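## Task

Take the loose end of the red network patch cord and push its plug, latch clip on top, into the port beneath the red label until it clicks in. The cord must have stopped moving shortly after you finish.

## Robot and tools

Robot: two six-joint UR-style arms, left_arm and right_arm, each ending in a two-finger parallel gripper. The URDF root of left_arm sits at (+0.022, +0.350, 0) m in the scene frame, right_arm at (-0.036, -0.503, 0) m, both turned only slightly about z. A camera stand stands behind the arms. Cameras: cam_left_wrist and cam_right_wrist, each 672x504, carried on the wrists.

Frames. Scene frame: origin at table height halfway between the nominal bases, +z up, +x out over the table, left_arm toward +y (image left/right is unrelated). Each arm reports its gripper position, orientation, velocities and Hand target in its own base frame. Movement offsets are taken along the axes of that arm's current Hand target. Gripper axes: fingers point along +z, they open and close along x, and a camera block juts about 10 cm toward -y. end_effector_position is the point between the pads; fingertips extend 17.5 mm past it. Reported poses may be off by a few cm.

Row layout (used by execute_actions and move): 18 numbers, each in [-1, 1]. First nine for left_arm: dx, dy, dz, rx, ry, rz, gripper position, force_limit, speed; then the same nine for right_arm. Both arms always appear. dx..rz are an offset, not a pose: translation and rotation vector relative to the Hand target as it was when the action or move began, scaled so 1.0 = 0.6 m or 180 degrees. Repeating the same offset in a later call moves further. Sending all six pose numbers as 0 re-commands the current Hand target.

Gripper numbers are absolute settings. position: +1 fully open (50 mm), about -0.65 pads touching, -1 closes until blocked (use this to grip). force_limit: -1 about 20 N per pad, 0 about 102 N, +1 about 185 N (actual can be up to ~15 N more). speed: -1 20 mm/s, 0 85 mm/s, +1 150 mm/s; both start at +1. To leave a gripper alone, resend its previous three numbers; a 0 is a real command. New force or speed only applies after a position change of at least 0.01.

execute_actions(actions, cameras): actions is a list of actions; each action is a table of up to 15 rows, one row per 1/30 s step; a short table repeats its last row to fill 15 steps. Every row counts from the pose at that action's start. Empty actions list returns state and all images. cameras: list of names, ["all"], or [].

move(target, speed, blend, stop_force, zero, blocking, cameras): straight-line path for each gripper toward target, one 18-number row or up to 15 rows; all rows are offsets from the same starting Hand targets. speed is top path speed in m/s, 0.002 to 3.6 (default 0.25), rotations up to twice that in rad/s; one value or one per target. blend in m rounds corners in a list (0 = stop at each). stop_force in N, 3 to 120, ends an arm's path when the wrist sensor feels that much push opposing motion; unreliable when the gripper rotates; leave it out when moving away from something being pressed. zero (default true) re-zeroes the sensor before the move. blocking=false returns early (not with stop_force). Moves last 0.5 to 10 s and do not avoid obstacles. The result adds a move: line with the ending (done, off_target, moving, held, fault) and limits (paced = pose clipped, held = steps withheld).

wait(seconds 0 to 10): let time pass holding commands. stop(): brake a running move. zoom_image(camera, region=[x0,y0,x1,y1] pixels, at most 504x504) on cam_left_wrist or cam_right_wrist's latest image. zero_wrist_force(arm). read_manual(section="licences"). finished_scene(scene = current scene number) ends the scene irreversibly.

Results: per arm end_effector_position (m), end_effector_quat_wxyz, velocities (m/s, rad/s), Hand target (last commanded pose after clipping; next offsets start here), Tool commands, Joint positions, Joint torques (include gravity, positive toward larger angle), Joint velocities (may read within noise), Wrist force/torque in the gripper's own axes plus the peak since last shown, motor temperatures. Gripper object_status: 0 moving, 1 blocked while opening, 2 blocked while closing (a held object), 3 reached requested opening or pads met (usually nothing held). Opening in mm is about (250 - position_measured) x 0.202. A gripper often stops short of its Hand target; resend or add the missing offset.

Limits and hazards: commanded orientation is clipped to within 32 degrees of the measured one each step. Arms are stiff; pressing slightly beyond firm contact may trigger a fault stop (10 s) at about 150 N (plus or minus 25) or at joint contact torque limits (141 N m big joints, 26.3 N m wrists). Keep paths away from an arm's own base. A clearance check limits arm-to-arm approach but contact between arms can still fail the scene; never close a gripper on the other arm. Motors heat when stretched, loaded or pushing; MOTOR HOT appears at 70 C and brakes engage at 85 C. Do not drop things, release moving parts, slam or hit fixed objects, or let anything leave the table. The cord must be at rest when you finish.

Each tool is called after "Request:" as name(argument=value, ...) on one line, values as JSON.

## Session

Request:
execute_actions(actions=[])

Scene clock: 0.00 s.
left_arm: end_effector_position=(+0.5989, -0.0571, +0.3178) position_measured=3 object_status=3 end_effector_quat_wxyz=(-0.072, +0.353, +0.848, -0.389) | right_arm: end_effector_position=(+0.8658, +0.3749, +0.1978) position_measured=3 object_status=3 end_effector_quat_wxyz=(-0.245, +0.959, +0.014, +0.143)
Joint positions: left_arm=[-0.047 -1.037 1 -1.044 -2.248 -0.653] | right_arm=[3.608 -2.525 -0.72 -0.972 1.879 2.087]
Joint velocities: within noise
Joint torques (N m): no reading
Motor temperatures (°C): left_arm=[36 45 47 47 46 37] | right_arm=[42 41 33 43 40 39]
Wrist force (N): no reading
Wrist torque (N m): no reading
Wrist force, peak (N): no reading
Hand target: left_arm +0.5989, -0.0571, +0.3178; -0.072, +0.353, +0.848, -0.389 | right_arm +0.8658, +0.3749, +0.1978; -0.245, +0.959, +0.014, +0.143
Tool commands: left_gripper/position=+1.0 left_gripper/force_limit=+1.0 left_gripper/speed=+1.0 right_gripper/position=+1.0 right_gripper/force_limit=+1.0 right_gripper/speed=+1.0
camera_calibration:
cam_left_wrist: T_world_to_cam=[[-0.73729, 0.659305, -0.147378, 0.536993], [0.650224, 0.633329, -0.419646, -0.209332], [-0.183336, -0.405229, -0.895644, 0.505413], [0, 0, 0, 1]] pos_world=[0.624692, -0.0166579, 0.443966]
cam_right_wrist: T_world_to_cam=[[0.960807, -0.0414121, 0.274108, -0.864778], [-0.00150295, -0.989543, -0.144231, 0.421724], [0.277215, 0.138167, -0.950822, 0.0212742], [0, 0, 0, 1]] pos_world=[0.825621, 0.378563, 0.318097]

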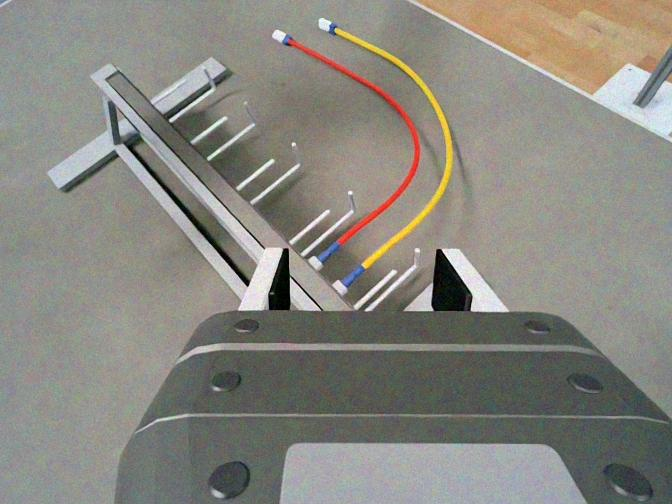

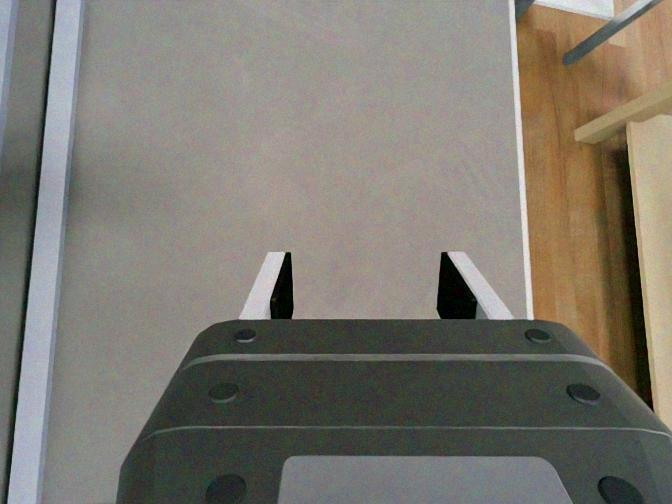

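Request:
zoom_image(camera="cam_left_wrist", region=[250, 0, 500, 150])

Request:
zoom_image(camera="cam_left_wrist", region=[80, 40, 400, 310])

Scaled by 2.016 from the camera's 672x504 image, which has a finer 960x720 frame.

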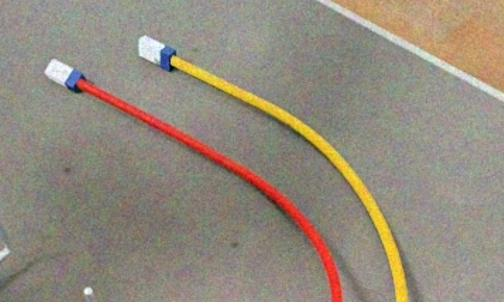

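Scaled by 1.575 from the camera's 672x504 image, which has a finer 960x720 frame.

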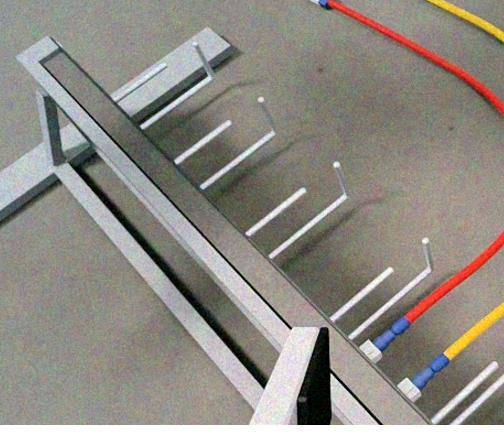

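Request:
move(target=[-0.114,-0.252,0.536,-0.348,0.099,0.271,1,1,1,0,0,0,0,0,0,1,1,1], speed=0.4, cameras=["cam_left_wrist"])

Request:
zoom_image(camera="cam_left_wrist", region=[40, 200, 500, 310])

Scene clock: 19.80 s.
left_arm: end_effector_position=(+0.4402, -0.3655, +0.2146) position_measured=3 object_status=3 end_effector_quat_wxyz=(+0.154, +0.690, +0.690, +0.153) | right_arm: end_effector_position=(+0.8658, +0.3749, +0.1978) position_measured=3 object_status=3 end_effector_quat_wxyz=(-0.245, +0.959, +0.014, +0.143)
Joint positions: left_arm=[-1.109 -1.529 1.944 -2.192 -1.182 -1.068] | right_arm=[3.608 -2.525 -0.72 -0.972 1.879 2.087]
Joint torques (N m): left_arm=[-9.27 -19.54 -12.05 -5.51 3.28 -1.13] | right_arm=[1.66 69.04 29.97 3.52 0.69 -0.07]
Wrist force (N): left_arm=[1.0 2.1 -0.8] | right_arm=[-0.1 0.0 0.0]
Wrist torque (N m): left_arm=[0.50 -0.24 -0.18] | right_arm=[0.00 0.02 0.00]
Wrist force, peak (N): left_arm=[1.3 2.2 -1.2] | right_arm=[-0.2 -0.1 -0.3]
Hand target: left_arm +0.4402, -0.3655, +0.2146; +0.154, +0.690, +0.690, +0.153 | right_arm +0.8658, +0.3749, +0.1978; -0.245, +0.959, +0.014, +0.143
Off the commanded pose: left_arm 0.000 m, 0 deg | right_arm 0.000 m, 0 deg.
move: done
camera_calibration:
cam_left_wrist: T_world_to_cam=[[-0.00271744, 0.999972, 0.00695864, 0.376002], [0.696908, -0.00309669, 0.717154, -0.451288], [0.717155, 0.00679835, -0.69688, -0.0296346], [0, 0, 0, 1]] pos_world=[0.336781, -0.377187, 0.300375]
Images, in order (width x height): cam_left_wrist 672x504.

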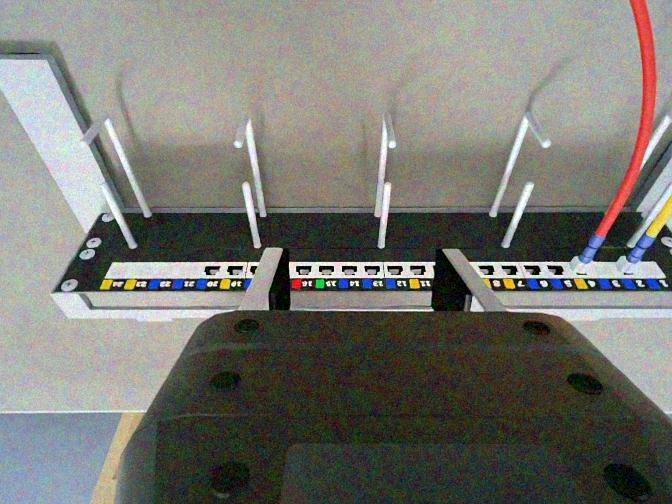

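Scaled by 1.096 from the camera's 672x504 image, which has a finer 960x720 frame.

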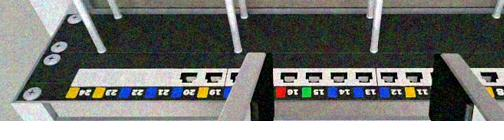

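Request:
move(target=[-0.291,-0.2175,0.091,0.1165,-0.0951,0.4288,1,1,1,0,0,0,0,0,0,1,1,1], speed=0.35, cameras=["cam_left_wrist"])

Request:
zoom_image(camera="cam_left_wrist", region=[280, 150, 460, 320])

Scene clock: 33.03 s.
left_arm: end_effector_position=(+0.3461, -0.5375, +0.1114) position_measured=3 object_status=3 end_effector_quat_wxyz=(+0.004, +0.994, +0.110, +0.003) | right_arm: end_effector_position=(+0.8658, +0.3749, +0.1978) position_measured=3 object_status=3 end_effector_quat_wxyz=(-0.245, +0.959, +0.014, +0.143)
Joint positions: left_arm=[-1.211 -1.147 1.625 -2.058 -1.566 0.14] | right_arm=[3.608 -2.525 -0.72 -0.972 1.879 2.087]
Joint torques (N m): left_arm=[10.08 -57.42 -10.82 -4.98 2.53 -1.78] | right_arm=[1.07 68.79 29.8 3.56 0.51 0.06]
Wrist force (N): left_arm=[0.7 1.4 -1.0] | right_arm=[-0.1 -0.1 0.0]
Wrist torque (N m): left_arm=[0.34 -0.19 -0.09] | right_arm=[-0.01 0.01 0.00]
Wrist force, peak (N): left_arm=[1.8 2.7 -1.0] | right_arm=[-0.2 -0.2 0.2]
Hand target: left_arm +0.3461, -0.5374, +0.1114; +0.004, +0.994, +0.110, +0.003 (not the last commanded pose) | right_arm +0.8658, +0.3749, +0.1978; -0.245, +0.959, +0.014, +0.143
Off the commanded pose: left_arm 0.003 m, 1 deg | right_arm 0.000 m, 0 deg.
move: held (left_arm; a check stopped the path); limits=held
pose unreachable (left arm): on one or more control steps of this call, first in action 0 (counted from 0), this arm could not follow its commanded pose, so it was not sent that pose on those steps. It may still have moved: this result reports where it is.
cause: moving toward the commanded pose would bring a part of the arm too close to another arm (a part of this arm just beyond joint 5 (wrist 2) and a part of the right arm just beyond its joint 3 (elbow), where that arm would come to rest).
camera_calibration:
cam_left_wrist: T_world_to_cam=[[0.975675, 0.21877, 0.0140513, -0.210783], [0.198966, -0.910614, 0.362207, -0.588088], [0.0920355, -0.350601, -0.931992, 0.0175703], [0, 0, 0, 1]] pos_world=[0.321048, -0.483248, 0.232347]
Images, in order (width x height): cam_left_wrist 672x504.

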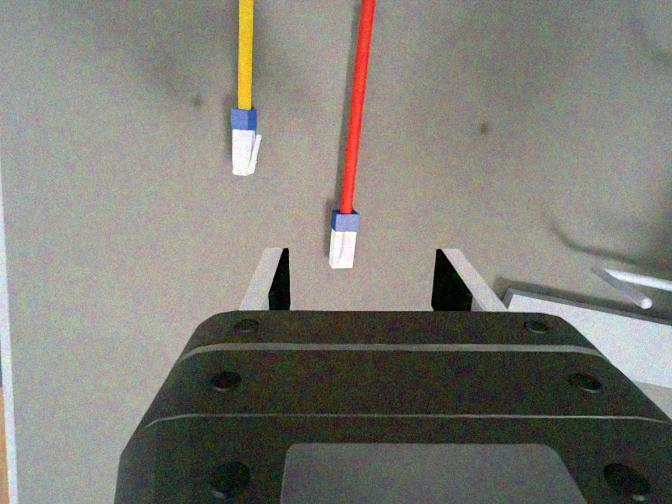

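Scaled by 2.800 from the camera's 672x504 image, which has a finer 960x720 frame.

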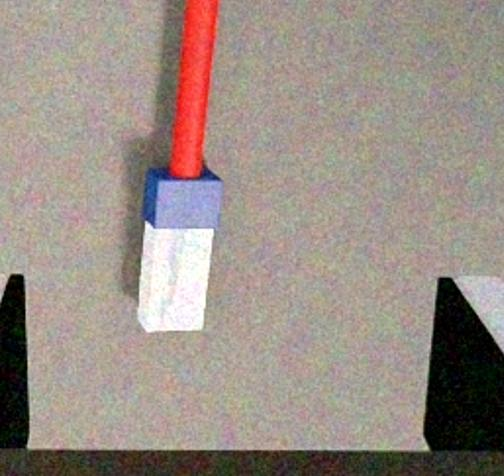

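Request:
move(target=[[0,0,0,0,0,0,1,1,1,0.0375,-0.062,-0.112,0,0,0,1,1,1],[0,0,0,0,0,0,1,1,1,-0.537,0.296,-0.467,-0.056,-0.193,-0.46,0.3,0,0]], speed=0.35, blend=0.03, cameras=["cam_right_wrist"])

Request:
zoom_image(camera="cam_right_wrist", region=[0, 0, 504, 320])

Scene clock: 51.07 s.
left_arm: end_effector_position=(+0.3461, -0.5374, +0.1114) position_measured=3 object_status=3 end_effector_quat_wxyz=(+0.004, +0.994, +0.110, +0.003) | right_arm: end_effector_position=(+0.4992, +0.0998, +0.2591) position_measured=107 object_status=3 end_effector_quat_wxyz=(+0.000, +0.725, +0.689, +0.000)
Joint positions: left_arm=[-1.211 -1.147 1.625 -2.058 -1.566 0.139] | right_arm=[3.604 -1.584 -1.735 -1.393 1.571 0.514]
Joint torques (N m): left_arm=[7.46 -54.81 -10.88 -5.2 2.11 -1.47] | right_arm=[15.96 36.98 17.09 4.67 -1.24 -2.37]
Wrist force (N): left_arm=[0.5 1.4 -1.0] | right_arm=[0.3 -0.1 -0.2]
Wrist torque (N m): left_arm=[0.34 -0.17 -0.10] | right_arm=[-0.21 -0.15 -0.04]
Wrist force, peak (N): left_arm=[0.8 1.7 -1.2] | right_arm=[-0.8 1.5 2.3]
Hand target: left_arm +0.3461, -0.5374, +0.1114; +0.004, +0.994, +0.110, +0.003 | right_arm +0.4992, +0.0998, +0.2591; +0.000, +0.725, +0.689, +0.000
Off the commanded pose: left_arm 0.000 m, 0 deg | right_arm 0.000 m, 0 deg.
move: done
camera_calibration:
cam_right_wrist: T_world_to_cam=[[0.0536341, 0.998533, -0.00738591, -0.11873], [0.935854, -0.0476849, 0.349147, -0.53184], [0.348283, -0.0256383, -0.937039, 0.196577], [0, 0, 0, 1]] pos_world=[0.435628, 0.0982349, 0.369014]
Images, in order (width x height): cam_right_wrist 672x504.

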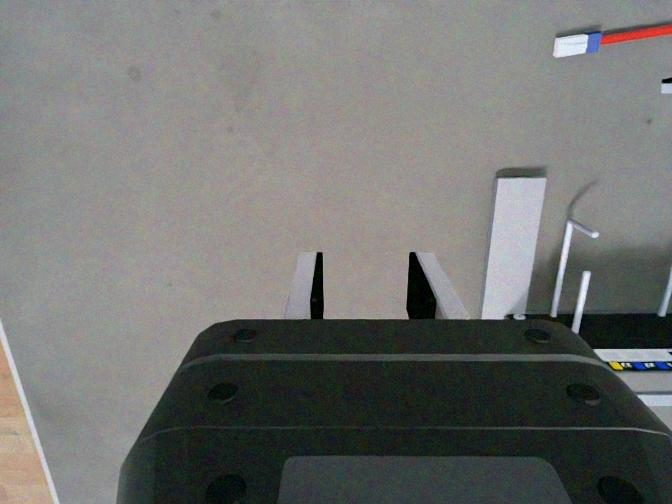

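Scaled by 1.000.

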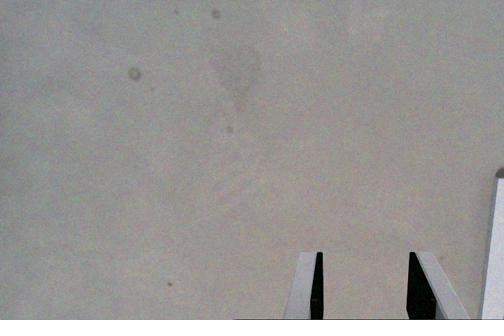

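Request:
zoom_image(camera="cam_right_wrist", region=[540, 20, 640, 70])

Scaled by 5.040 from the camera's 672x504 image, which has a finer 960x720 frame.

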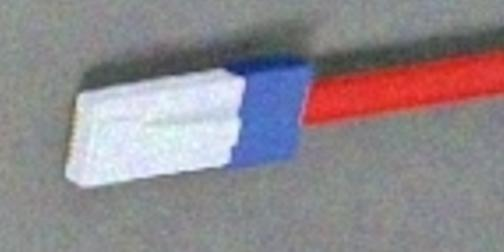

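Request:
move(target=[-0.006,0.0235,0.102,0,0,0.023,1,1,1,0,0,0,0,0,0,0.3,0,0], speed=0.2, cameras=["cam_left_wrist"])

Request:
zoom_image(camera="cam_left_wrist", region=[300, 190, 430, 320])

Scene clock: 62.03 s.
left_arm: end_effector_position=(+0.3462, -0.5523, +0.0503) position_measured=3 object_status=3 end_effector_quat_wxyz=(+0.004, +0.997, +0.074, +0.003) | right_arm: end_effector_position=(+0.4992, +0.0998, +0.2591) position_measured=107 object_status=3 end_effector_quat_wxyz=(+0.000, +0.725, +0.689, +0.000)
Joint positions: left_arm=[-1.219 -1.047 1.649 -2.182 -1.566 0.203] | right_arm=[3.604 -1.584 -1.735 -1.393 1.571 0.514]
Joint torques (N m): left_arm=[-11.8 -42.02 -35.46 -5.55 -0.34 1.35] | right_arm=[15 37.21 17.03 4.59 -1.19 -2.55]
Wrist force (N): left_arm=[0.8 1.5 -1.0] | right_arm=[0.2 0.0 -0.2]
Wrist torque (N m): left_arm=[0.36 -0.21 -0.20] | right_arm=[-0.18 -0.13 -0.04]
Wrist force, peak (N): left_arm=[1.1 0.7 -2.6] | right_arm=[0.2 -0.1 -0.5]
Hand target: left_arm +0.3462, -0.5524, +0.0503; +0.004, +0.997, +0.074, +0.003 | right_arm +0.4992, +0.0998, +0.2591; +0.000, +0.725, +0.689, +0.000
Off the commanded pose: left_arm 0.000 m, 0 deg | right_arm 0.000 m, 0 deg.
move: done
camera_calibration:
cam_left_wrist: T_world_to_cam=[[0.98888, 0.14798, 0.0147476, -0.250499], [0.132699, -0.922811, 0.361678, -0.563232], [0.0671302, -0.355699, -0.932187, -0.0386817], [0, 0, 0, 1]] pos_world=[0.32505, -0.496447, 0.171344]
Images, in order (width x height): cam_left_wrist 672x504.

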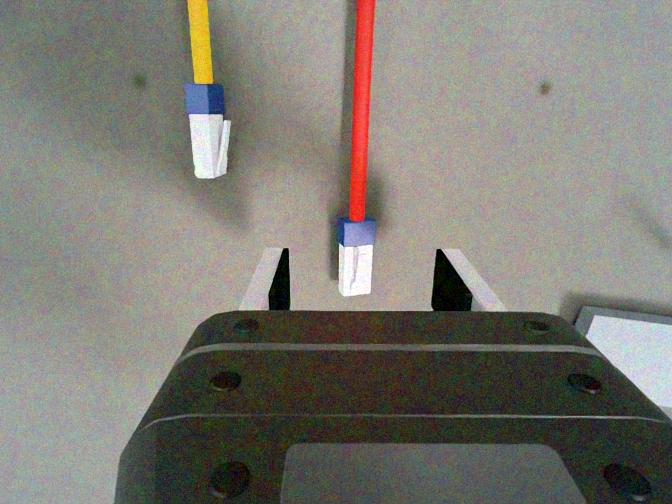

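Scaled by 3.877 from the camera's 672x504 image, which has a finer 960x720 frame.

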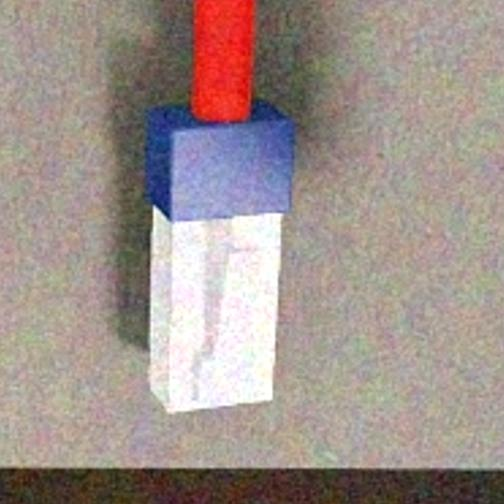

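Request:
move(target=[0,0,0.0513,0,0,0,1,1,1,0,0,0,0,0,0,0.3,0,0], speed=0.03, stop_force=5)

Request:
execute_actions(actions=[[[0,0,0,0,0,0,-1,-0.3,-0.7,0,0,0,0,0,0,0.3,0,0]],[[0,0,0,0,0,0,-1,-0.3,-0.7,0,0,0,0,0,0,0.3,0,0]],[[0,0,0,0,0,0,-1,-0.3,-0.7,0,0,0,0,0,0,0.3,0,0]]], cameras=["cam_left_wrist"])

Request:
zoom_image(camera="cam_left_wrist", region=[290, 215, 440, 325])

Scene clock: 68.17 s.
left_arm: end_effector_position=(+0.3464, -0.5526, +0.0195) position_measured=3 object_status=3 end_effector_quat_wxyz=(+0.004, +0.997, +0.074, +0.003) | right_arm: end_effector_position=(+0.4992, +0.0998, +0.2591) position_measured=107 object_status=3 end_effector_quat_wxyz=(+0.000, +0.725, +0.689, +0.000)
Joint positions: left_arm=[-1.219 -1.003 1.672 -2.249 -1.566 0.204] | right_arm=[3.604 -1.584 -1.735 -1.393 1.571 0.514]
Joint torques (N m): left_arm=[11.53 -41.13 -9.48 -5.3 -0.49 1.6] | right_arm=[15.04 36.84 16.78 4.53 -1.32 -2.52]
Wrist force (N): left_arm=[0.5 0.9 -1.0] | right_arm=[0.3 0.1 -0.1]
Wrist torque (N m): left_arm=[0.26 -0.17 -0.21] | right_arm=[-0.17 -0.15 -0.04]
Wrist force, peak (N): left_arm=[0.6 1.7 -1.7] | right_arm=[0.5 -0.1 -0.3]
Hand target: left_arm +0.3464, -0.5526, +0.0195; +0.004, +0.997, +0.074, +0.003 | right_arm +0.4992, +0.0998, +0.2591; +0.000, +0.725, +0.689, +0.000
Off the commanded pose: left_arm 0.000 m, 0 deg | right_arm 0.000 m, 0 deg.
move: done

Scene clock: 69.87 s.
left_arm: end_effector_position=(+0.3464, -0.5526, +0.0195) position_measured=192 object_status=2 end_effector_quat_wxyz=(+0.004, +0.997, +0.074, +0.003) | right_arm: end_effector_position=(+0.4992, +0.0998, +0.2591) position_measured=107 object_status=3 end_effector_quat_wxyz=(+0.000, +0.725, +0.689, +0.000)
Joint positions: left_arm=[-1.219 -1.003 1.672 -2.249 -1.566 0.204] | right_arm=[3.604 -1.584 -1.735 -1.393 1.571 0.514]
Joint torques (N m): left_arm=[10.26 -40.94 -8.78 -5.01 -0.43 1.48] | right_arm=[14.94 37.22 16.83 4.51 -1.28 -2.64]
Wrist force (N): left_arm=[0.7 1.5 -1.1] | right_arm=[0.2 0.0 -0.2]
Wrist torque (N m): left_arm=[0.34 -0.20 -0.20] | right_arm=[-0.19 -0.14 -0.04]
Wrist force, peak (N): left_arm=[0.7 1.8 -1.3] | right_arm=[0.3 -0.2 -0.3]
Hand target: left_arm +0.3464, -0.5526, +0.0195; +0.004, +0.997, +0.074, +0.003 | right_arm +0.4992, +0.0998, +0.2591; +0.000, +0.725, +0.689, +0.000
Off the commanded pose: left_arm 0.000 m, 0 deg | right_arm 0.000 m, 0 deg.
camera_calibration:
cam_left_wrist: T_world_to_cam=[[0.988881, 0.147976, 0.0147347, -0.250198], [0.132691, -0.922765, 0.361797, -0.552387], [0.067134, -0.355819, -0.93214, -0.0675802], [0, 0, 0, 1]] pos_world=[0.32525, -0.496747, 0.140545]
Images, in order (width x height): cam_left_wrist 672x504.

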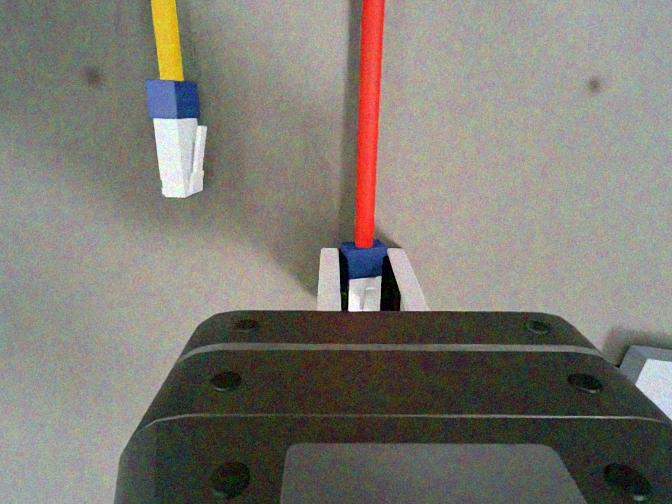

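Scaled by 3.360 from the camera's 672x504 image, which has a finer 960x720 frame.

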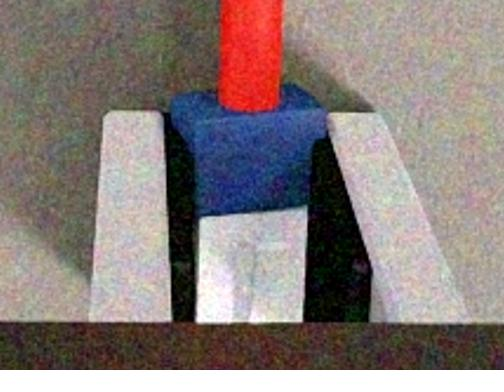

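Request:
move(target=[[0,0,0,0,0,0,0,-0.3,-0.7,0,0,0,0,0,0,0.3,0,0],[0.0048,0,-0.0058,0,-0.06,0,0,-0.3,-0.7,0,0,0,0,0,0,0.3,0,0]], speed=0.03, cameras=["cam_left_wrist"])

Request:
zoom_image(camera="cam_left_wrist", region=[290, 215, 440, 325])

Scene clock: 89.10 s.
left_arm: end_effector_position=(+0.3492, -0.5521, +0.0230) position_measured=152 object_status=3 end_effector_quat_wxyz=(+0.011, +0.993, +0.074, -0.090) | right_arm: end_effector_position=(+0.4992, +0.0998, +0.2591) position_measured=107 object_status=3 end_effector_quat_wxyz=(+0.000, +0.725, +0.689, +0.000)
Joint positions: left_arm=[-1.141 -0.967 1.594 -2.155 -1.748 0.285] | right_arm=[3.604 -1.584 -1.735 -1.393 1.571 0.514]
Joint torques (N m): left_arm=[11.35 -43.34 -35.19 -0.11 -2.26 1.33] | right_arm=[15.61 36.75 16.85 4.47 -1.05 -2.43]
Wrist force (N): left_arm=[0.1 1.4 -0.8] | right_arm=[0.1 -0.1 -0.3]
Wrist torque (N m): left_arm=[0.36 -0.06 -0.27] | right_arm=[-0.20 -0.12 -0.04]
Wrist force, peak (N): left_arm=[0.5 1.7 -1.4] | right_arm=[0.4 -0.2 -0.4]
Hand target: left_arm +0.3492, -0.5521, +0.0230; +0.011, +0.993, +0.074, -0.090 | right_arm +0.4992, +0.0998, +0.2591; +0.000, +0.725, +0.689, +0.000
Off the commanded pose: left_arm 0.000 m, 0 deg | right_arm 0.000 m, 0 deg.
move: done
camera_calibration:
cam_left_wrist: T_world_to_cam=[[0.974332, 0.144324, -0.172767, -0.245794], [0.198458, -0.912947, 0.356571, -0.571038], [-0.106265, -0.381705, -0.918155, -0.0184477], [0, 0, 0, 1]] pos_world=[0.350852, -0.492894, 0.144213]
Images, in order (width x height): cam_left_wrist 672x504.

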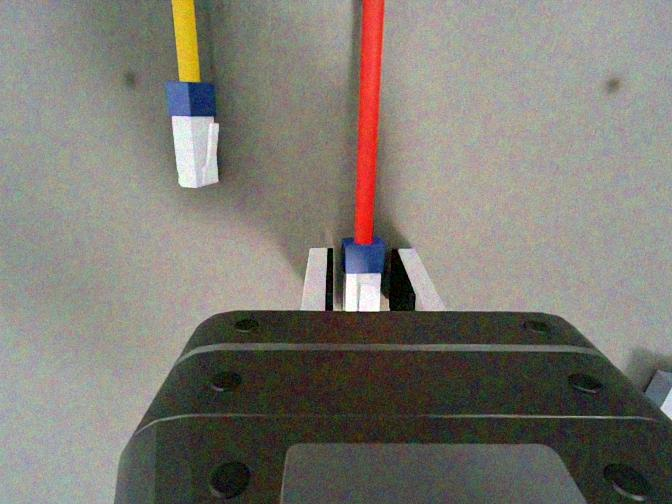

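Scaled by 3.360 from the camera's 672x504 image, which has a finer 960x720 frame.

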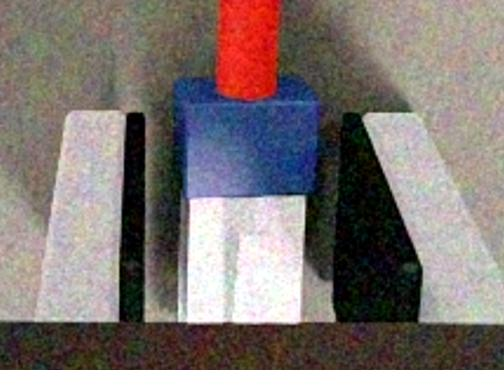

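Request:
execute_actions(actions=[[[0,0,0,0,0,0,-1,-0.3,-0.8,0,0,0,0,0,0,0.3,0,0]],[[0,0,0,0,0,0,-1,-0.3,-0.8,0,0,0,0,0,0,0.3,0,0]]], cameras=["cam_left_wrist"])

Request:
zoom_image(camera="cam_left_wrist", region=[290, 215, 440, 325])

Scene clock: 93.03 s.
left_arm: end_effector_position=(+0.3492, -0.5521, +0.0230) position_measured=196 object_status=2 end_effector_quat_wxyz=(+0.011, +0.993, +0.074, -0.090) | right_arm: end_effector_position=(+0.4992, +0.0998, +0.2591) position_measured=107 object_status=3 end_effector_quat_wxyz=(+0.000, +0.725, +0.689, +0.000)
Joint positions: left_arm=[-1.141 -0.967 1.594 -2.155 -1.748 0.285] | right_arm=[3.604 -1.584 -1.735 -1.393 1.571 0.514]
Joint torques (N m): left_arm=[10.66 -42.68 -36.48 -0.38 -2.01 1.49] | right_arm=[15.1 36.51 17.2 4.45 -0.87 -2.45]
Wrist force (N): left_arm=[0.2 1.5 -0.4] | right_arm=[0.2 0.2 -0.3]
Wrist torque (N m): left_arm=[0.37 -0.07 -0.26] | right_arm=[-0.16 -0.14 -0.04]
Wrist force, peak (N): left_arm=[0.5 1.8 -0.8] | right_arm=[0.4 0.0 -0.4]
Hand target: left_arm +0.3492, -0.5521, +0.0230; +0.011, +0.993, +0.074, -0.090 | right_arm +0.4992, +0.0998, +0.2591; +0.000, +0.725, +0.689, +0.000
Off the commanded pose: left_arm 0.000 m, 0 deg | right_arm 0.000 m, 0 deg.
camera_calibration:
cam_left_wrist: T_world_to_cam=[[0.974311, 0.14425, -0.172946, -0.245798], [0.198454, -0.912962, 0.356534, -0.571039], [-0.106463, -0.381697, -0.918136, -0.018377], [0, 0, 0, 1]] pos_world=[0.350852, -0.492894, 0.144213]
Images, in order (width x height): cam_left_wrist 672x504.

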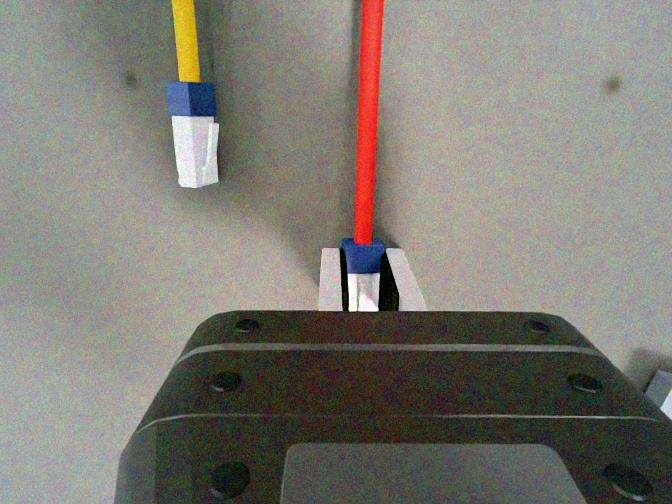

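Scaled by 3.360 from the camera's 672x504 image, which has a finer 960x720 frame.

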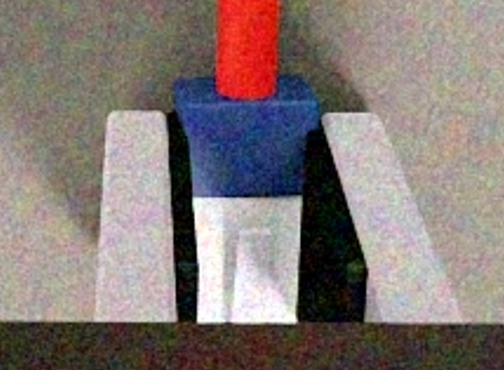

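Request:
move(target=[[0,0,0,0,0,0,-0.1,-0.3,-0.8,0,0,0,0,0,0,0.3,0,0],[0,-0.01,0.0033,0,0,0,-0.1,-0.3,-0.8,0,0,0,0,0,0,0.3,0,0],[0,-0.01,0.0033,0,0,0,-1,-0.2,-0.8,0,0,0,0,0,0,0.3,0,0]], speed=0.03, cameras=["cam_left_wrist"])

Request:
zoom_image(camera="cam_left_wrist", region=[290, 215, 440, 325])

Scene clock: 103.63 s.
left_arm: end_effector_position=(+0.3480, -0.5462, +0.0210) position_measured=195 object_status=2 end_effector_quat_wxyz=(+0.011, +0.993, +0.074, -0.090) | right_arm: end_effector_position=(+0.4992, +0.0998, +0.2591) position_measured=107 object_status=3 end_effector_quat_wxyz=(+0.000, +0.725, +0.689, +0.000)
Joint positions: left_arm=[-1.139 -0.975 1.614 -2.166 -1.748 0.287] | right_arm=[3.604 -1.584 -1.735 -1.393 1.571 0.514]
Joint torques (N m): left_arm=[0.48 -26.65 -9.32 1.58 -2.09 1.32] | right_arm=[15.06 36.27 16.92 4.62 -1.01 -2.44]
Wrist force (N): left_arm=[1.0 6.1 -21.0] | right_arm=[0.1 0.1 -0.3]
Wrist torque (N m): left_arm=[0.60 0.15 -0.21] | right_arm=[-0.17 -0.12 -0.04]
Wrist force, peak (N): left_arm=[-4.4 16.0 -34.9] | right_arm=[0.4 0.2 -0.3]
Hand target: left_arm +0.3480, -0.5463, +0.0210; +0.011, +0.993, +0.074, -0.090 | right_arm +0.4992, +0.0998, +0.2591; +0.000, +0.725, +0.689, +0.000
Off the commanded pose: left_arm 0.000 m, 0 deg | right_arm 0.000 m, 0 deg.
move: done
camera_calibration:
cam_left_wrist: T_world_to_cam=[[0.974304, 0.144381, -0.172877, -0.245769], [0.198541, -0.912975, 0.356452, -0.564726], [-0.106368, -0.381616, -0.91818, -0.0180766], [0, 0, 0, 1]] pos_world=[0.349652, -0.486995, 0.142212]
Images, in order (width x height): cam_left_wrist 672x504.

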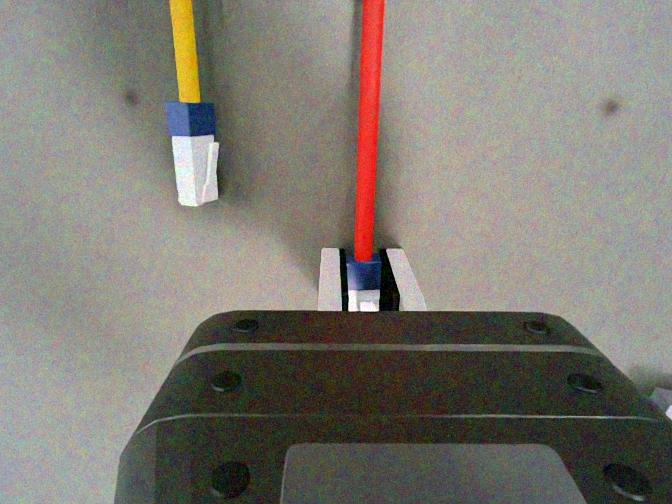

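Scaled by 3.360 from the camera's 672x504 image, which has a finer 960x720 frame.

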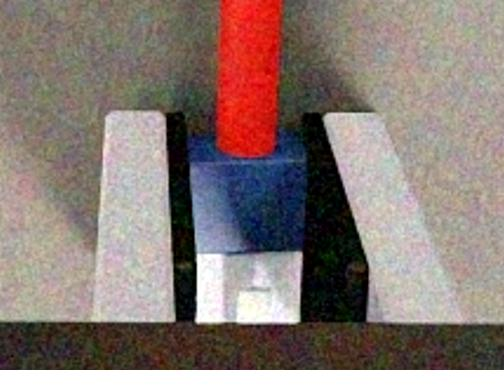

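Request:
move(target=[[-0.036,0.0017,-0.1967,0,0,0,-1,-0.2,-0.8,0,0,0,0,0,0,0.3,0,0],[0.066,-0.225,-0.317,-0.266,0.2445,-0.4027,-1,-0.2,-0.8,0,0,0,0,0,0,0.3,0,0],[0.2717,-0.2055,-0.2532,-0.266,0.2445,-0.4027,-1,-0.2,-0.8,0,0,0,0,0,0,0.3,0,0]], speed=[0.12,0.25,0.2], blend=0.03, cameras=["cam_left_wrist"])

Request:
zoom_image(camera="cam_left_wrist", region=[260, 150, 460, 310])

Scene clock: 118.13 s.
left_arm: end_effector_position=(+0.5153, -0.3956, +0.1399) position_measured=195 object_status=2 end_effector_quat_wxyz=(+0.298, +0.641, +0.641, +0.299) | right_arm: end_effector_position=(+0.4992, +0.0998, +0.2591) position_measured=107 object_status=3 end_effector_quat_wxyz=(+0.000, +0.725, +0.689, +0.000)
Joint positions: left_arm=[-1.161 -1.224 2.088 -2.876 -0.792 -0.977] | right_arm=[3.604 -1.584 -1.735 -1.393 1.571 0.514]
Joint torques (N m): left_arm=[11.09 -28.31 -30.6 -6.31 0.24 1.58] | right_arm=[14.71 36.54 17.93 4.54 -0.68 -2.5]
Wrist force (N): left_arm=[1.7 3.0 -0.9] | right_arm=[0.1 -0.1 -0.3]
Wrist torque (N m): left_arm=[0.63 -0.35 -0.33] | right_arm=[-0.21 -0.12 -0.04]
Wrist force, peak (N): left_arm=[1.5 6.4 -22.8] | right_arm=[0.3 0.2 -0.5]
Hand target: left_arm +0.5154, -0.3956, +0.1399; +0.298, +0.641, +0.641, +0.299 | right_arm +0.4992, +0.0998, +0.2591; +0.000, +0.725, +0.689, +0.000
Off the commanded pose: left_arm 0.000 m, 0 deg | right_arm 0.000 m, 0 deg.
move: done
camera_calibration:
cam_left_wrist: T_world_to_cam=[[-0.00607117, 0.999962, 0.00625556, 0.408729], [0.330421, -0.00389827, 0.943826, -0.293359], [0.943814, 0.00779709, -0.330385, -0.302963], [0, 0, 0, 1]] pos_world=[0.385354, -0.407494, 0.174229]
Images, in order (width x height): cam_left_wrist 672x504.

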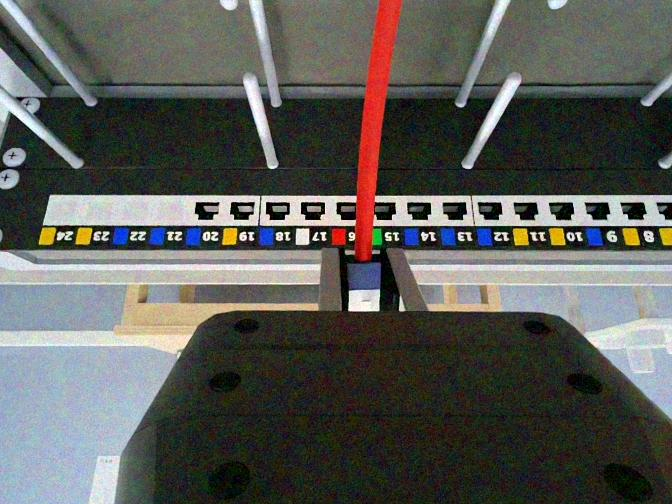

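Scaled by 2.520 from the camera's 672x504 image, which has a finer 960x720 frame.

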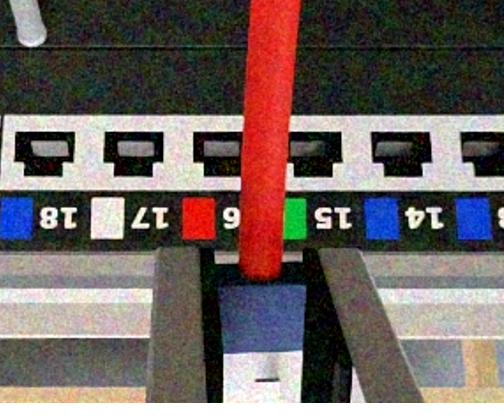

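Request:
move(target=[[-0.0023,-0.0545,0.0127,0.277,0,0,-1,-0.2,-0.8,0,0,0,0,0,0,0.3,0,0],[-0.005,-0.0347,0.078,0.277,0,0,-1,-0.2,-0.8,0,0,0,0,0,0,0.3,0,0]], speed=0.12, blend=[0.005,0], cameras=["cam_left_wrist"])

Request:
zoom_image(camera="cam_left_wrist", region=[60, 330, 220, 420])

Request:
zoom_image(camera="cam_left_wrist", region=[290, 215, 440, 325])

Scene clock: 137.00 s.
left_arm: end_effector_position=(+0.5377, -0.3986, +0.0939) position_measured=195 object_status=2 end_effector_quat_wxyz=(+0.000, +0.707, +0.707, +0.001) | right_arm: end_effector_position=(+0.4992, +0.0998, +0.2591) position_measured=107 object_status=3 end_effector_quat_wxyz=(+0.000, +0.725, +0.689, +0.000)
Joint positions: left_arm=[-0.839 -1.06 1.538 -2.049 -1.569 -0.839] | right_arm=[3.604 -1.584 -1.735 -1.393 1.571 0.514]
Joint torques (N m): left_arm=[10.02 -41.63 -36.53 -0.43 -1.76 1.68] | right_arm=[14.7 36.45 18.01 4.38 -0.68 -2.31]
Wrist force (N): left_arm=[0.5 1.3 -0.9] | right_arm=[0.0 -0.1 0.0]
Wrist torque (N m): left_arm=[0.31 -0.17 -0.21] | right_arm=[-0.21 -0.10 -0.04]
Wrist force, peak (N): left_arm=[2.0 3.1 -1.5] | right_arm=[0.5 0.1 -0.3]
Hand target: left_arm +0.5378, -0.3986, +0.0939; +0.000, +0.707, +0.707, +0.001 | right_arm +0.4992, +0.0998, +0.2591; +0.000, +0.725, +0.689, +0.000
Off the commanded pose: left_arm 0.000 m, 0 deg | right_arm 0.000 m, 0 deg.
move: done
camera_calibration:
cam_left_wrist: T_world_to_cam=[[0.000411261, 0.999959, 0.00903489, 0.408335], [0.934565, -0.00359889, 0.355775, -0.526794], [0.355793, 0.00829737, -0.934528, 0.0338231], [0, 0, 0, 1]] pos_world=[0.480121, -0.410495, 0.21534]
Images, in order (width x height): cam_left_wrist 672x504.

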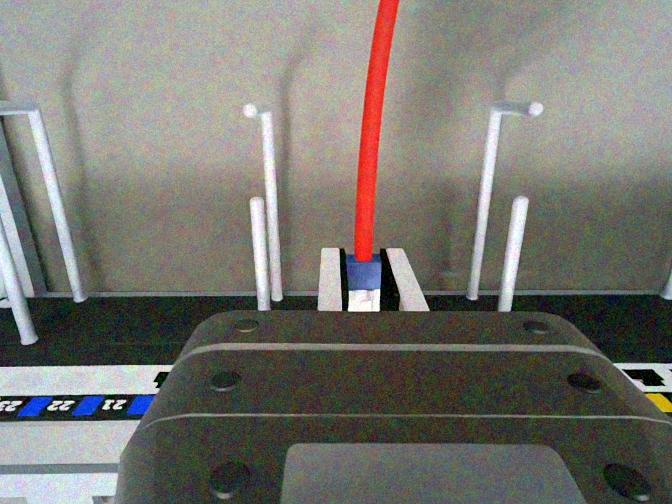

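Scaled by 3.150 from the camera's 672x504 image, which has a finer 960x720 frame.

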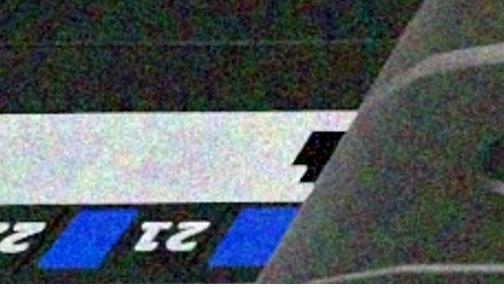

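Scaled by 3.360 from the camera's 672x504 image, which has a finer 960x720 frame.

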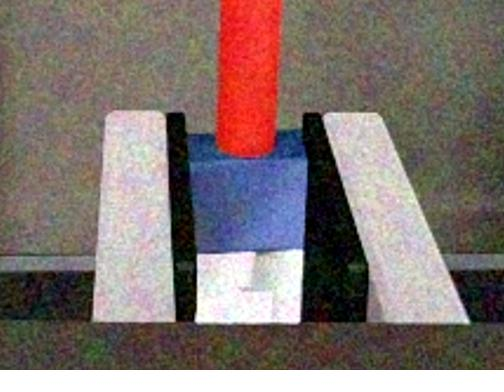

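Request:
move(target=[0,0.0367,0,0,0,0,-1,-0.2,-0.8,0,0,0,0,0,0,0.3,0,0], speed=0.015, stop_force=7, cameras=["cam_left_wrist"])

Request:
zoom_image(camera="cam_left_wrist", region=[290, 215, 440, 325])

Scene clock: 142.87 s.
left_arm: end_effector_position=(+0.5532, -0.3986, +0.0939) position_measured=195 object_status=2 end_effector_quat_wxyz=(+0.000, +0.707, +0.707, +0.001) | right_arm: end_effector_position=(+0.4992, +0.0998, +0.2591) position_measured=107 object_status=3 end_effector_quat_wxyz=(+0.000, +0.725, +0.689, +0.000)
Joint positions: left_arm=[-0.822 -1.033 1.495 -2.033 -1.569 -0.821] | right_arm=[3.604 -1.584 -1.735 -1.393 1.571 0.514]
Joint torques (N m): left_arm=[-9.87 -61.12 -9.93 -4.64 1.67 -1.37] | right_arm=[15.34 35.74 17.77 4.4 -0.61 -2.34]
Wrist force (N): left_arm=[-0.5 -3.0 -2.6] | right_arm=[0.4 -0.1 -0.3]
Wrist torque (N m): left_arm=[0.21 -0.21 -0.17] | right_arm=[-0.21 -0.16 -0.04]
Wrist force, peak (N): left_arm=[1.0 -17.9 -5.6] | right_arm=[0.4 0.0 -0.4]
Hand target: left_arm +0.5532, -0.3986, +0.0939; +0.000, +0.707, +0.707, +0.001 (not the last commanded pose) | right_arm +0.4992, +0.0998, +0.2591; +0.000, +0.725, +0.689, +0.000
Off the commanded pose: left_arm 0.007 m, 0 deg | right_arm 0.000 m, 0 deg.
move: contact (left_arm)
camera_calibration:
cam_left_wrist: T_world_to_cam=[[0.000410114, 0.999959, 0.0090354, 0.408329], [0.934519, -0.00359907, 0.355896, -0.541283], [0.355914, 0.00829779, -0.934482, 0.0282394], [0, 0, 0, 1]] pos_world=[0.495621, -0.410495, 0.21534]
Images, in order (width x height): cam_left_wrist 672x504.

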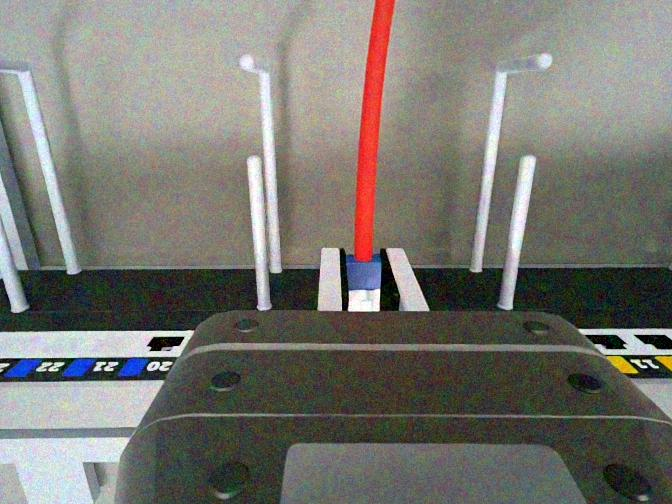

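Scaled by 3.360 from the camera's 672x504 image, which has a finer 960x720 frame.

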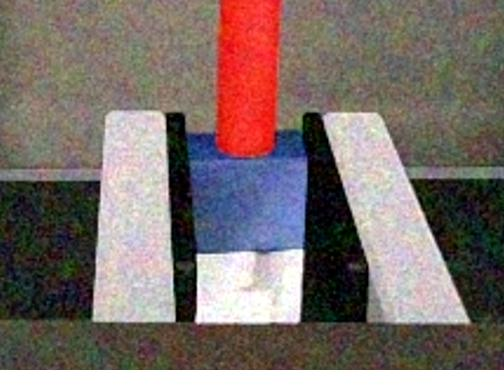

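Request:
zoom_image(camera="cam_left_wrist", region=[100, 310, 220, 390])

Request:
zoom_image(camera="cam_left_wrist", region=[572, 310, 672, 390])

Scaled by 4.200 from the camera's 672x504 image, which has a finer 960x720 frame.

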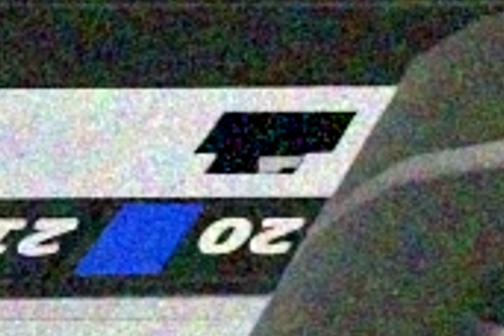

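Scaled by 5.040 from the camera's 672x504 image, which has a finer 960x720 frame.

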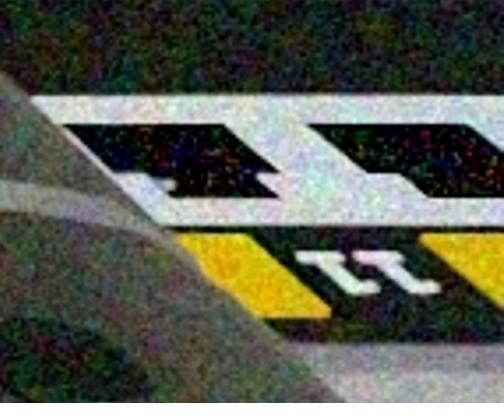

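Request:
move(target=[0,-0.003,-0.0012,0,0,0,-1,-0.2,-0.8,0,0,0,0,0,0,0.3,0,0], speed=0.02)

Request:
move(target=[0,0.016,0,0,0,0,-1,-0.2,-0.8,0,0,0,0,0,0,0.3,0,0], speed=0.01, stop_force=9)

Scene clock: 158.90 s.
left_arm: end_effector_position=(+0.5514, -0.3986, +0.0946) position_measured=195 object_status=2 end_effector_quat_wxyz=(+0.000, +0.707, +0.707, +0.001) | right_arm: end_effector_position=(+0.4992, +0.0998, +0.2591) position_measured=107 object_status=3 end_effector_quat_wxyz=(+0.000, +0.725, +0.689, +0.000)
Joint positions: left_arm=[-0.824 -1.037 1.499 -2.033 -1.569 -0.823] | right_arm=[3.604 -1.584 -1.735 -1.393 1.571 0.514]
Joint torques (N m): left_arm=[-10.98 -61.98 -11.21 -5.28 0.4 -1.53] | right_arm=[15.29 36.06 18.06 4.35 -0.53 -2.38]
Wrist force (N): left_arm=[1.2 1.8 -0.7] | right_arm=[0.4 0.1 -0.3]
Wrist torque (N m): left_arm=[0.39 -0.29 -0.11] | right_arm=[-0.17 -0.15 -0.04]
Wrist force, peak (N): left_arm=[-0.4 -3.2 -2.9] | right_arm=[0.3 -0.2 -0.4]
Hand target: left_arm +0.5514, -0.3986, +0.0946; +0.000, +0.707, +0.707, +0.001 | right_arm +0.4992, +0.0998, +0.2591; +0.000, +0.725, +0.689, +0.000
Off the commanded pose: left_arm 0.000 m, 0 deg | right_arm 0.000 m, 0 deg.
move: done

Scene clock: 160.23 s.
left_arm: end_effector_position=(+0.5537, -0.3986, +0.0946) position_measured=195 object_status=2 end_effector_quat_wxyz=(+0.000, +0.707, +0.707, +0.001) | right_arm: end_effector_position=(+0.4992, +0.0998, +0.2591) position_measured=107 object_status=3 end_effector_quat_wxyz=(+0.000, +0.725, +0.689, +0.000)
Joint positions: left_arm=[-0.821 -1.033 1.492 -2.031 -1.569 -0.821] | right_arm=[3.604 -1.584 -1.735 -1.393 1.571 0.514]
Joint torques (N m): left_arm=[-10.65 -60.85 -11.46 -5.36 3.43 -1.67] | right_arm=[15.3 35.41 17.78 4.3 -0.6 -2.5]
Wrist force (N): left_arm=[0.7 -5.9 -2.7] | right_arm=[0.3 0.0 -0.2]
Wrist torque (N m): left_arm=[0.12 -0.18 -0.20] | right_arm=[-0.18 -0.14 -0.04]
Wrist force, peak (N): left_arm=[1.9 -16.7 -4.6] | right_arm=[0.2 -0.2 -0.5]
Hand target: left_arm +0.5537, -0.3986, +0.0946; +0.000, +0.707, +0.707, +0.001 (not the last commanded pose) | right_arm +0.4992, +0.0998, +0.2591; +0.000, +0.725, +0.689, +0.000
Off the commanded pose: left_arm 0.007 m, 0 deg | right_arm 0.000 m, 0 deg.
move: contact (left_arm)

Request:
move(target=[[0,-0.004,0,0,0,0,-1,-0.2,-0.8,0,0,0,0,0,0,0.3,0,0],[0,-0.004,-0.002,0,0,0,-1,-0.2,-0.8,0,0,0,0,0,0,0.3,0,0]], speed=0.02)

Request:
move(target=[0,0.016,0,0,0,0,-1,-0.2,-0.8,0,0,0,0,0,0,0.3,0,0], speed=0.01, stop_force=9)

Request:
move(target=[[0,-0.004,0,0,0,0,-1,-0.2,-0.8,0,0,0,0,0,0,0.3,0,0],[0,-0.004,0.0052,0,0,0,-1,-0.2,-0.8,0,0,0,0,0,0,0.3,0,0]], speed=0.02)

Request:
move(target=[0,0.016,0,0,0,0,-1,-0.2,-0.8,0,0,0,0,0,0,0.3,0,0], speed=0.01, stop_force=9, cameras=["cam_left_wrist"])

Scene clock: 175.00 s.
left_arm: end_effector_position=(+0.5512, -0.3986, +0.0957) position_measured=195 object_status=2 end_effector_quat_wxyz=(+0.000, +0.707, +0.707, +0.001) | right_arm: end_effector_position=(+0.4992, +0.0998, +0.2591) position_measured=107 object_status=3 end_effector_quat_wxyz=(+0.000, +0.725, +0.689, +0.000)
Joint positions: left_arm=[-0.824 -1.039 1.498 -2.031 -1.569 -0.824] | right_arm=[3.604 -1.584 -1.735 -1.393 1.571 0.514]
Joint torques (N m): left_arm=[-11.35 -61.17 -39.62 -0.31 -0.61 -1.52] | right_arm=[15.73 34.94 17.87 4.2 -0.53 -2.39]
Wrist force (N): left_arm=[0.6 1.1 -0.7] | right_arm=[0.2 -0.1 -0.4]
Wrist torque (N m): left_arm=[0.28 -0.18 -0.10] | right_arm=[-0.21 -0.13 -0.05]
Wrist force, peak (N): left_arm=[0.8 -6.2 -3.2] | right_arm=[0.3 0.0 -0.5]
Hand target: left_arm +0.5513, -0.3986, +0.0958; +0.000, +0.707, +0.707, +0.001 | right_arm +0.4992, +0.0998, +0.2591; +0.000, +0.725, +0.689, +0.000
Off the commanded pose: left_arm 0.000 m, 0 deg | right_arm 0.000 m, 0 deg.
move: done

Scene clock: 176.37 s.
left_arm: end_effector_position=(+0.5533, -0.3987, +0.0959) position_measured=195 object_status=2 end_effector_quat_wxyz=(+0.000, +0.707, +0.707, +0.001) | right_arm: end_effector_position=(+0.4992, +0.0998, +0.2591) position_measured=107 object_status=3 end_effector_quat_wxyz=(+0.000, +0.725, +0.689, +0.000)
Joint positions: left_arm=[-0.822 -1.035 1.492 -2.028 -1.569 -0.821] | right_arm=[3.604 -1.584 -1.735 -1.393 1.571 0.514]
Joint torques (N m): left_arm=[-8.02 -61.06 -11.1 -5.36 2.98 -1.81] | right_arm=[15.08 35.24 18.43 4.29 -0.47 -2.39]
Wrist force (N): left_arm=[0.1 -6.7 -2.3] | right_arm=[0.2 -0.1 -0.4]
Wrist torque (N m): left_arm=[0.04 -0.22 -0.16] | right_arm=[-0.20 -0.13 -0.04]
Wrist force, peak (N): left_arm=[1.0 -15.6 -2.8] | right_arm=[0.3 -0.2 -0.4]
Hand target: left_arm +0.5533, -0.3987, +0.0959; +0.000, +0.707, +0.707, +0.001 (not the last commanded pose) | right_arm +0.4992, +0.0998, +0.2591; +0.000, +0.725, +0.689, +0.000
Off the commanded pose: left_arm 0.008 m, 0 deg | right_arm 0.000 m, 0 deg.
move: contact (left_arm)

Scene clock: 177.37 s.
left_arm: end_effector_position=(+0.5509, -0.3987, +0.0928) position_measured=195 object_status=2 end_effector_quat_wxyz=(+0.000, +0.707, +0.707, +0.001) | right_arm: end_effector_position=(+0.4992, +0.0998, +0.2591) position_measured=107 object_status=3 end_effector_quat_wxyz=(+0.000, +0.725, +0.689, +0.000)
Joint positions: left_arm=[-0.824 -1.036 1.502 -2.037 -1.569 -0.824] | right_arm=[3.604 -1.584 -1.735 -1.393 1.571 0.514]
Joint torques (N m): left_arm=[-11.16 -41.62 -10.37 -5.52 -0.61 -1.65] | right_arm=[15.19 35.35 18 4.46 -0.45 -2.41]
Wrist force (N): left_arm=[0.8 1.5 -1.1] | right_arm=[0.2 0.2 -0.3]
Wrist torque (N m): left_arm=[0.34 -0.23 -0.10] | right_arm=[-0.16 -0.14 -0.04]
Wrist force, peak (N): left_arm=[0.3 -6.3 -1.9] | right_arm=[0.5 -0.1 -0.4]
Hand target: left_arm +0.5509, -0.3987, +0.0927; +0.000, +0.707, +0.707, +0.001 | right_arm +0.4992, +0.0998, +0.2591; +0.000, +0.725, +0.689, +0.000
Off the commanded pose: left_arm 0.000 m, 0 deg | right_arm 0.000 m, 0 deg.
move: done

Scene clock: 178.73 s.
left_arm: end_effector_position=(+0.5532, -0.3987, +0.0927) position_measured=195 object_status=2 end_effector_quat_wxyz=(+0.000, +0.707, +0.707, +0.001) | right_arm: end_effector_position=(+0.4992, +0.0998, +0.2591) position_measured=107 object_status=3 end_effector_quat_wxyz=(+0.000, +0.725, +0.689, +0.000)
Joint positions: left_arm=[-0.822 -1.032 1.496 -2.035 -1.569 -0.821] | right_arm=[3.604 -1.584 -1.735 -1.393 1.571 0.514]
Joint torques (N m): left_arm=[-8.38 -60.31 -10.96 -5.38 2.19 -1.52] | right_arm=[15.61 35.34 18.01 4.25 -0.43 -2.52]
Wrist force (N): left_arm=[-0.8 -5.6 -2.1] | right_arm=[0.2 0.2 -0.3]
Wrist torque (N m): left_arm=[0.07 -0.21 -0.20] | right_arm=[-0.16 -0.13 -0.04]
Wrist force, peak (N): left_arm=[-0.4 -16.9 -4.9] | right_arm=[0.4 -0.1 -0.4]
Hand target: left_arm +0.5531, -0.3987, +0.0927; +0.000, +0.707, +0.707, +0.001 (not the last commanded pose) | right_arm +0.4992, +0.0998, +0.2591; +0.000, +0.725, +0.689, +0.000
Off the commanded pose: left_arm 0.007 m, 0 deg | right_arm 0.000 m, 0 deg.
move: contact (left_arm)
camera_calibration:
cam_left_wrist: T_world_to_cam=[[0.000726085, 0.999959, 0.00904814, 0.408282], [0.934518, -0.00389888, 0.355894, -0.540885], [0.355914, 0.00819725, -0.934483, 0.0271131], [0, 0, 0, 1]] pos_world=[0.49552, -0.410596, 0.21414]
Images, in order (width x height): cam_left_wrist 672x504.

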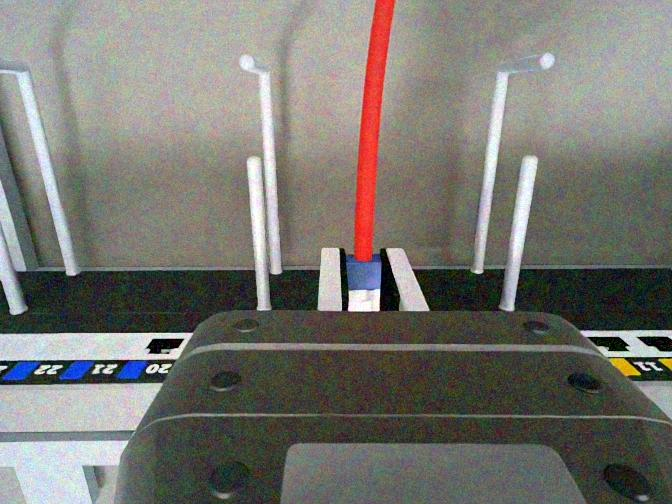

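Request:
move(target=[0,-0.008,0.0,0,0,0,-1,-0.2,-0.8,0.329,0.031,0.123,-0.235,0.1046,-0.2525,0.3,0,0], speed=0.2, cameras=["cam_right_wrist"])

Scene clock: 193.80 s.
left_arm: end_effector_position=(+0.5483, -0.3987, +0.0927) position_measured=195 object_status=2 end_effector_quat_wxyz=(+0.000, +0.707, +0.707, +0.001) | right_arm: end_effector_position=(+0.5279, +0.2960, +0.1854) position_measured=107 object_status=3 end_effector_quat_wxyz=(+0.146, +0.353, +0.854, +0.354)
Joint positions: left_arm=[-0.827 -1.04 1.509 -2.04 -1.569 -0.827] | right_arm=[3.851 -1.734 -2.216 0.022 1.625 -0.054]
Joint torques (N m): left_arm=[-12.22 -61.09 -10.67 -5.17 0.9 -1.56] | right_arm=[9.45 21.41 10.4 5.59 1.48 -2.61]
Wrist force (N): left_arm=[0.7 1.0 -1.1] | right_arm=[-0.1 -0.6 0.2]
Wrist torque (N m): left_arm=[0.26 -0.21 -0.10] | right_arm=[-0.49 0.00 -0.07]
Wrist force, peak (N): left_arm=[-1.1 -5.8 -1.9] | right_arm=[0.3 -0.8 0.5]
Hand target: left_arm +0.5483, -0.3987, +0.0927; +0.000, +0.707, +0.707, +0.001 | right_arm +0.5279, +0.2960, +0.1854; +0.146, +0.353, +0.854, +0.354
Off the commanded pose: left_arm 0.000 m, 0 deg | right_arm 0.000 m, 0 deg.
move: done
camera_calibration:
cam_right_wrist: T_world_to_cam=[[-0.702595, 0.711578, -0.00398484, 0.166802], [0.292842, 0.29424, 0.909762, -0.389474], [0.648539, 0.638027, -0.415112, -0.329227], [0, 0, 0, 1]] pos_world=[0.444765, 0.205962, 0.218328]
Images, in order (width x height): cam_right_wrist 672x504.

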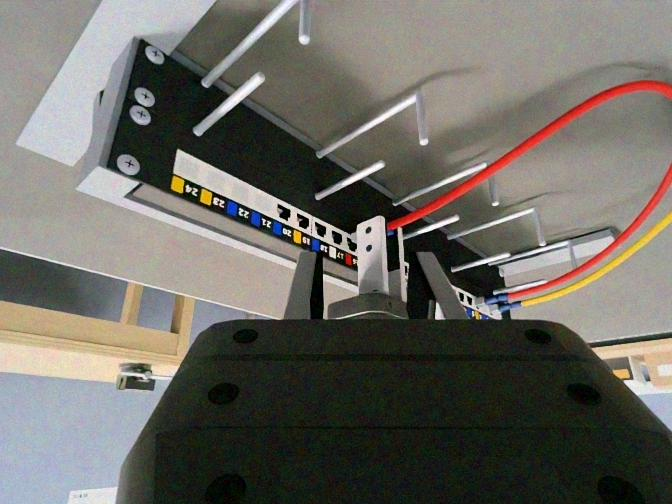

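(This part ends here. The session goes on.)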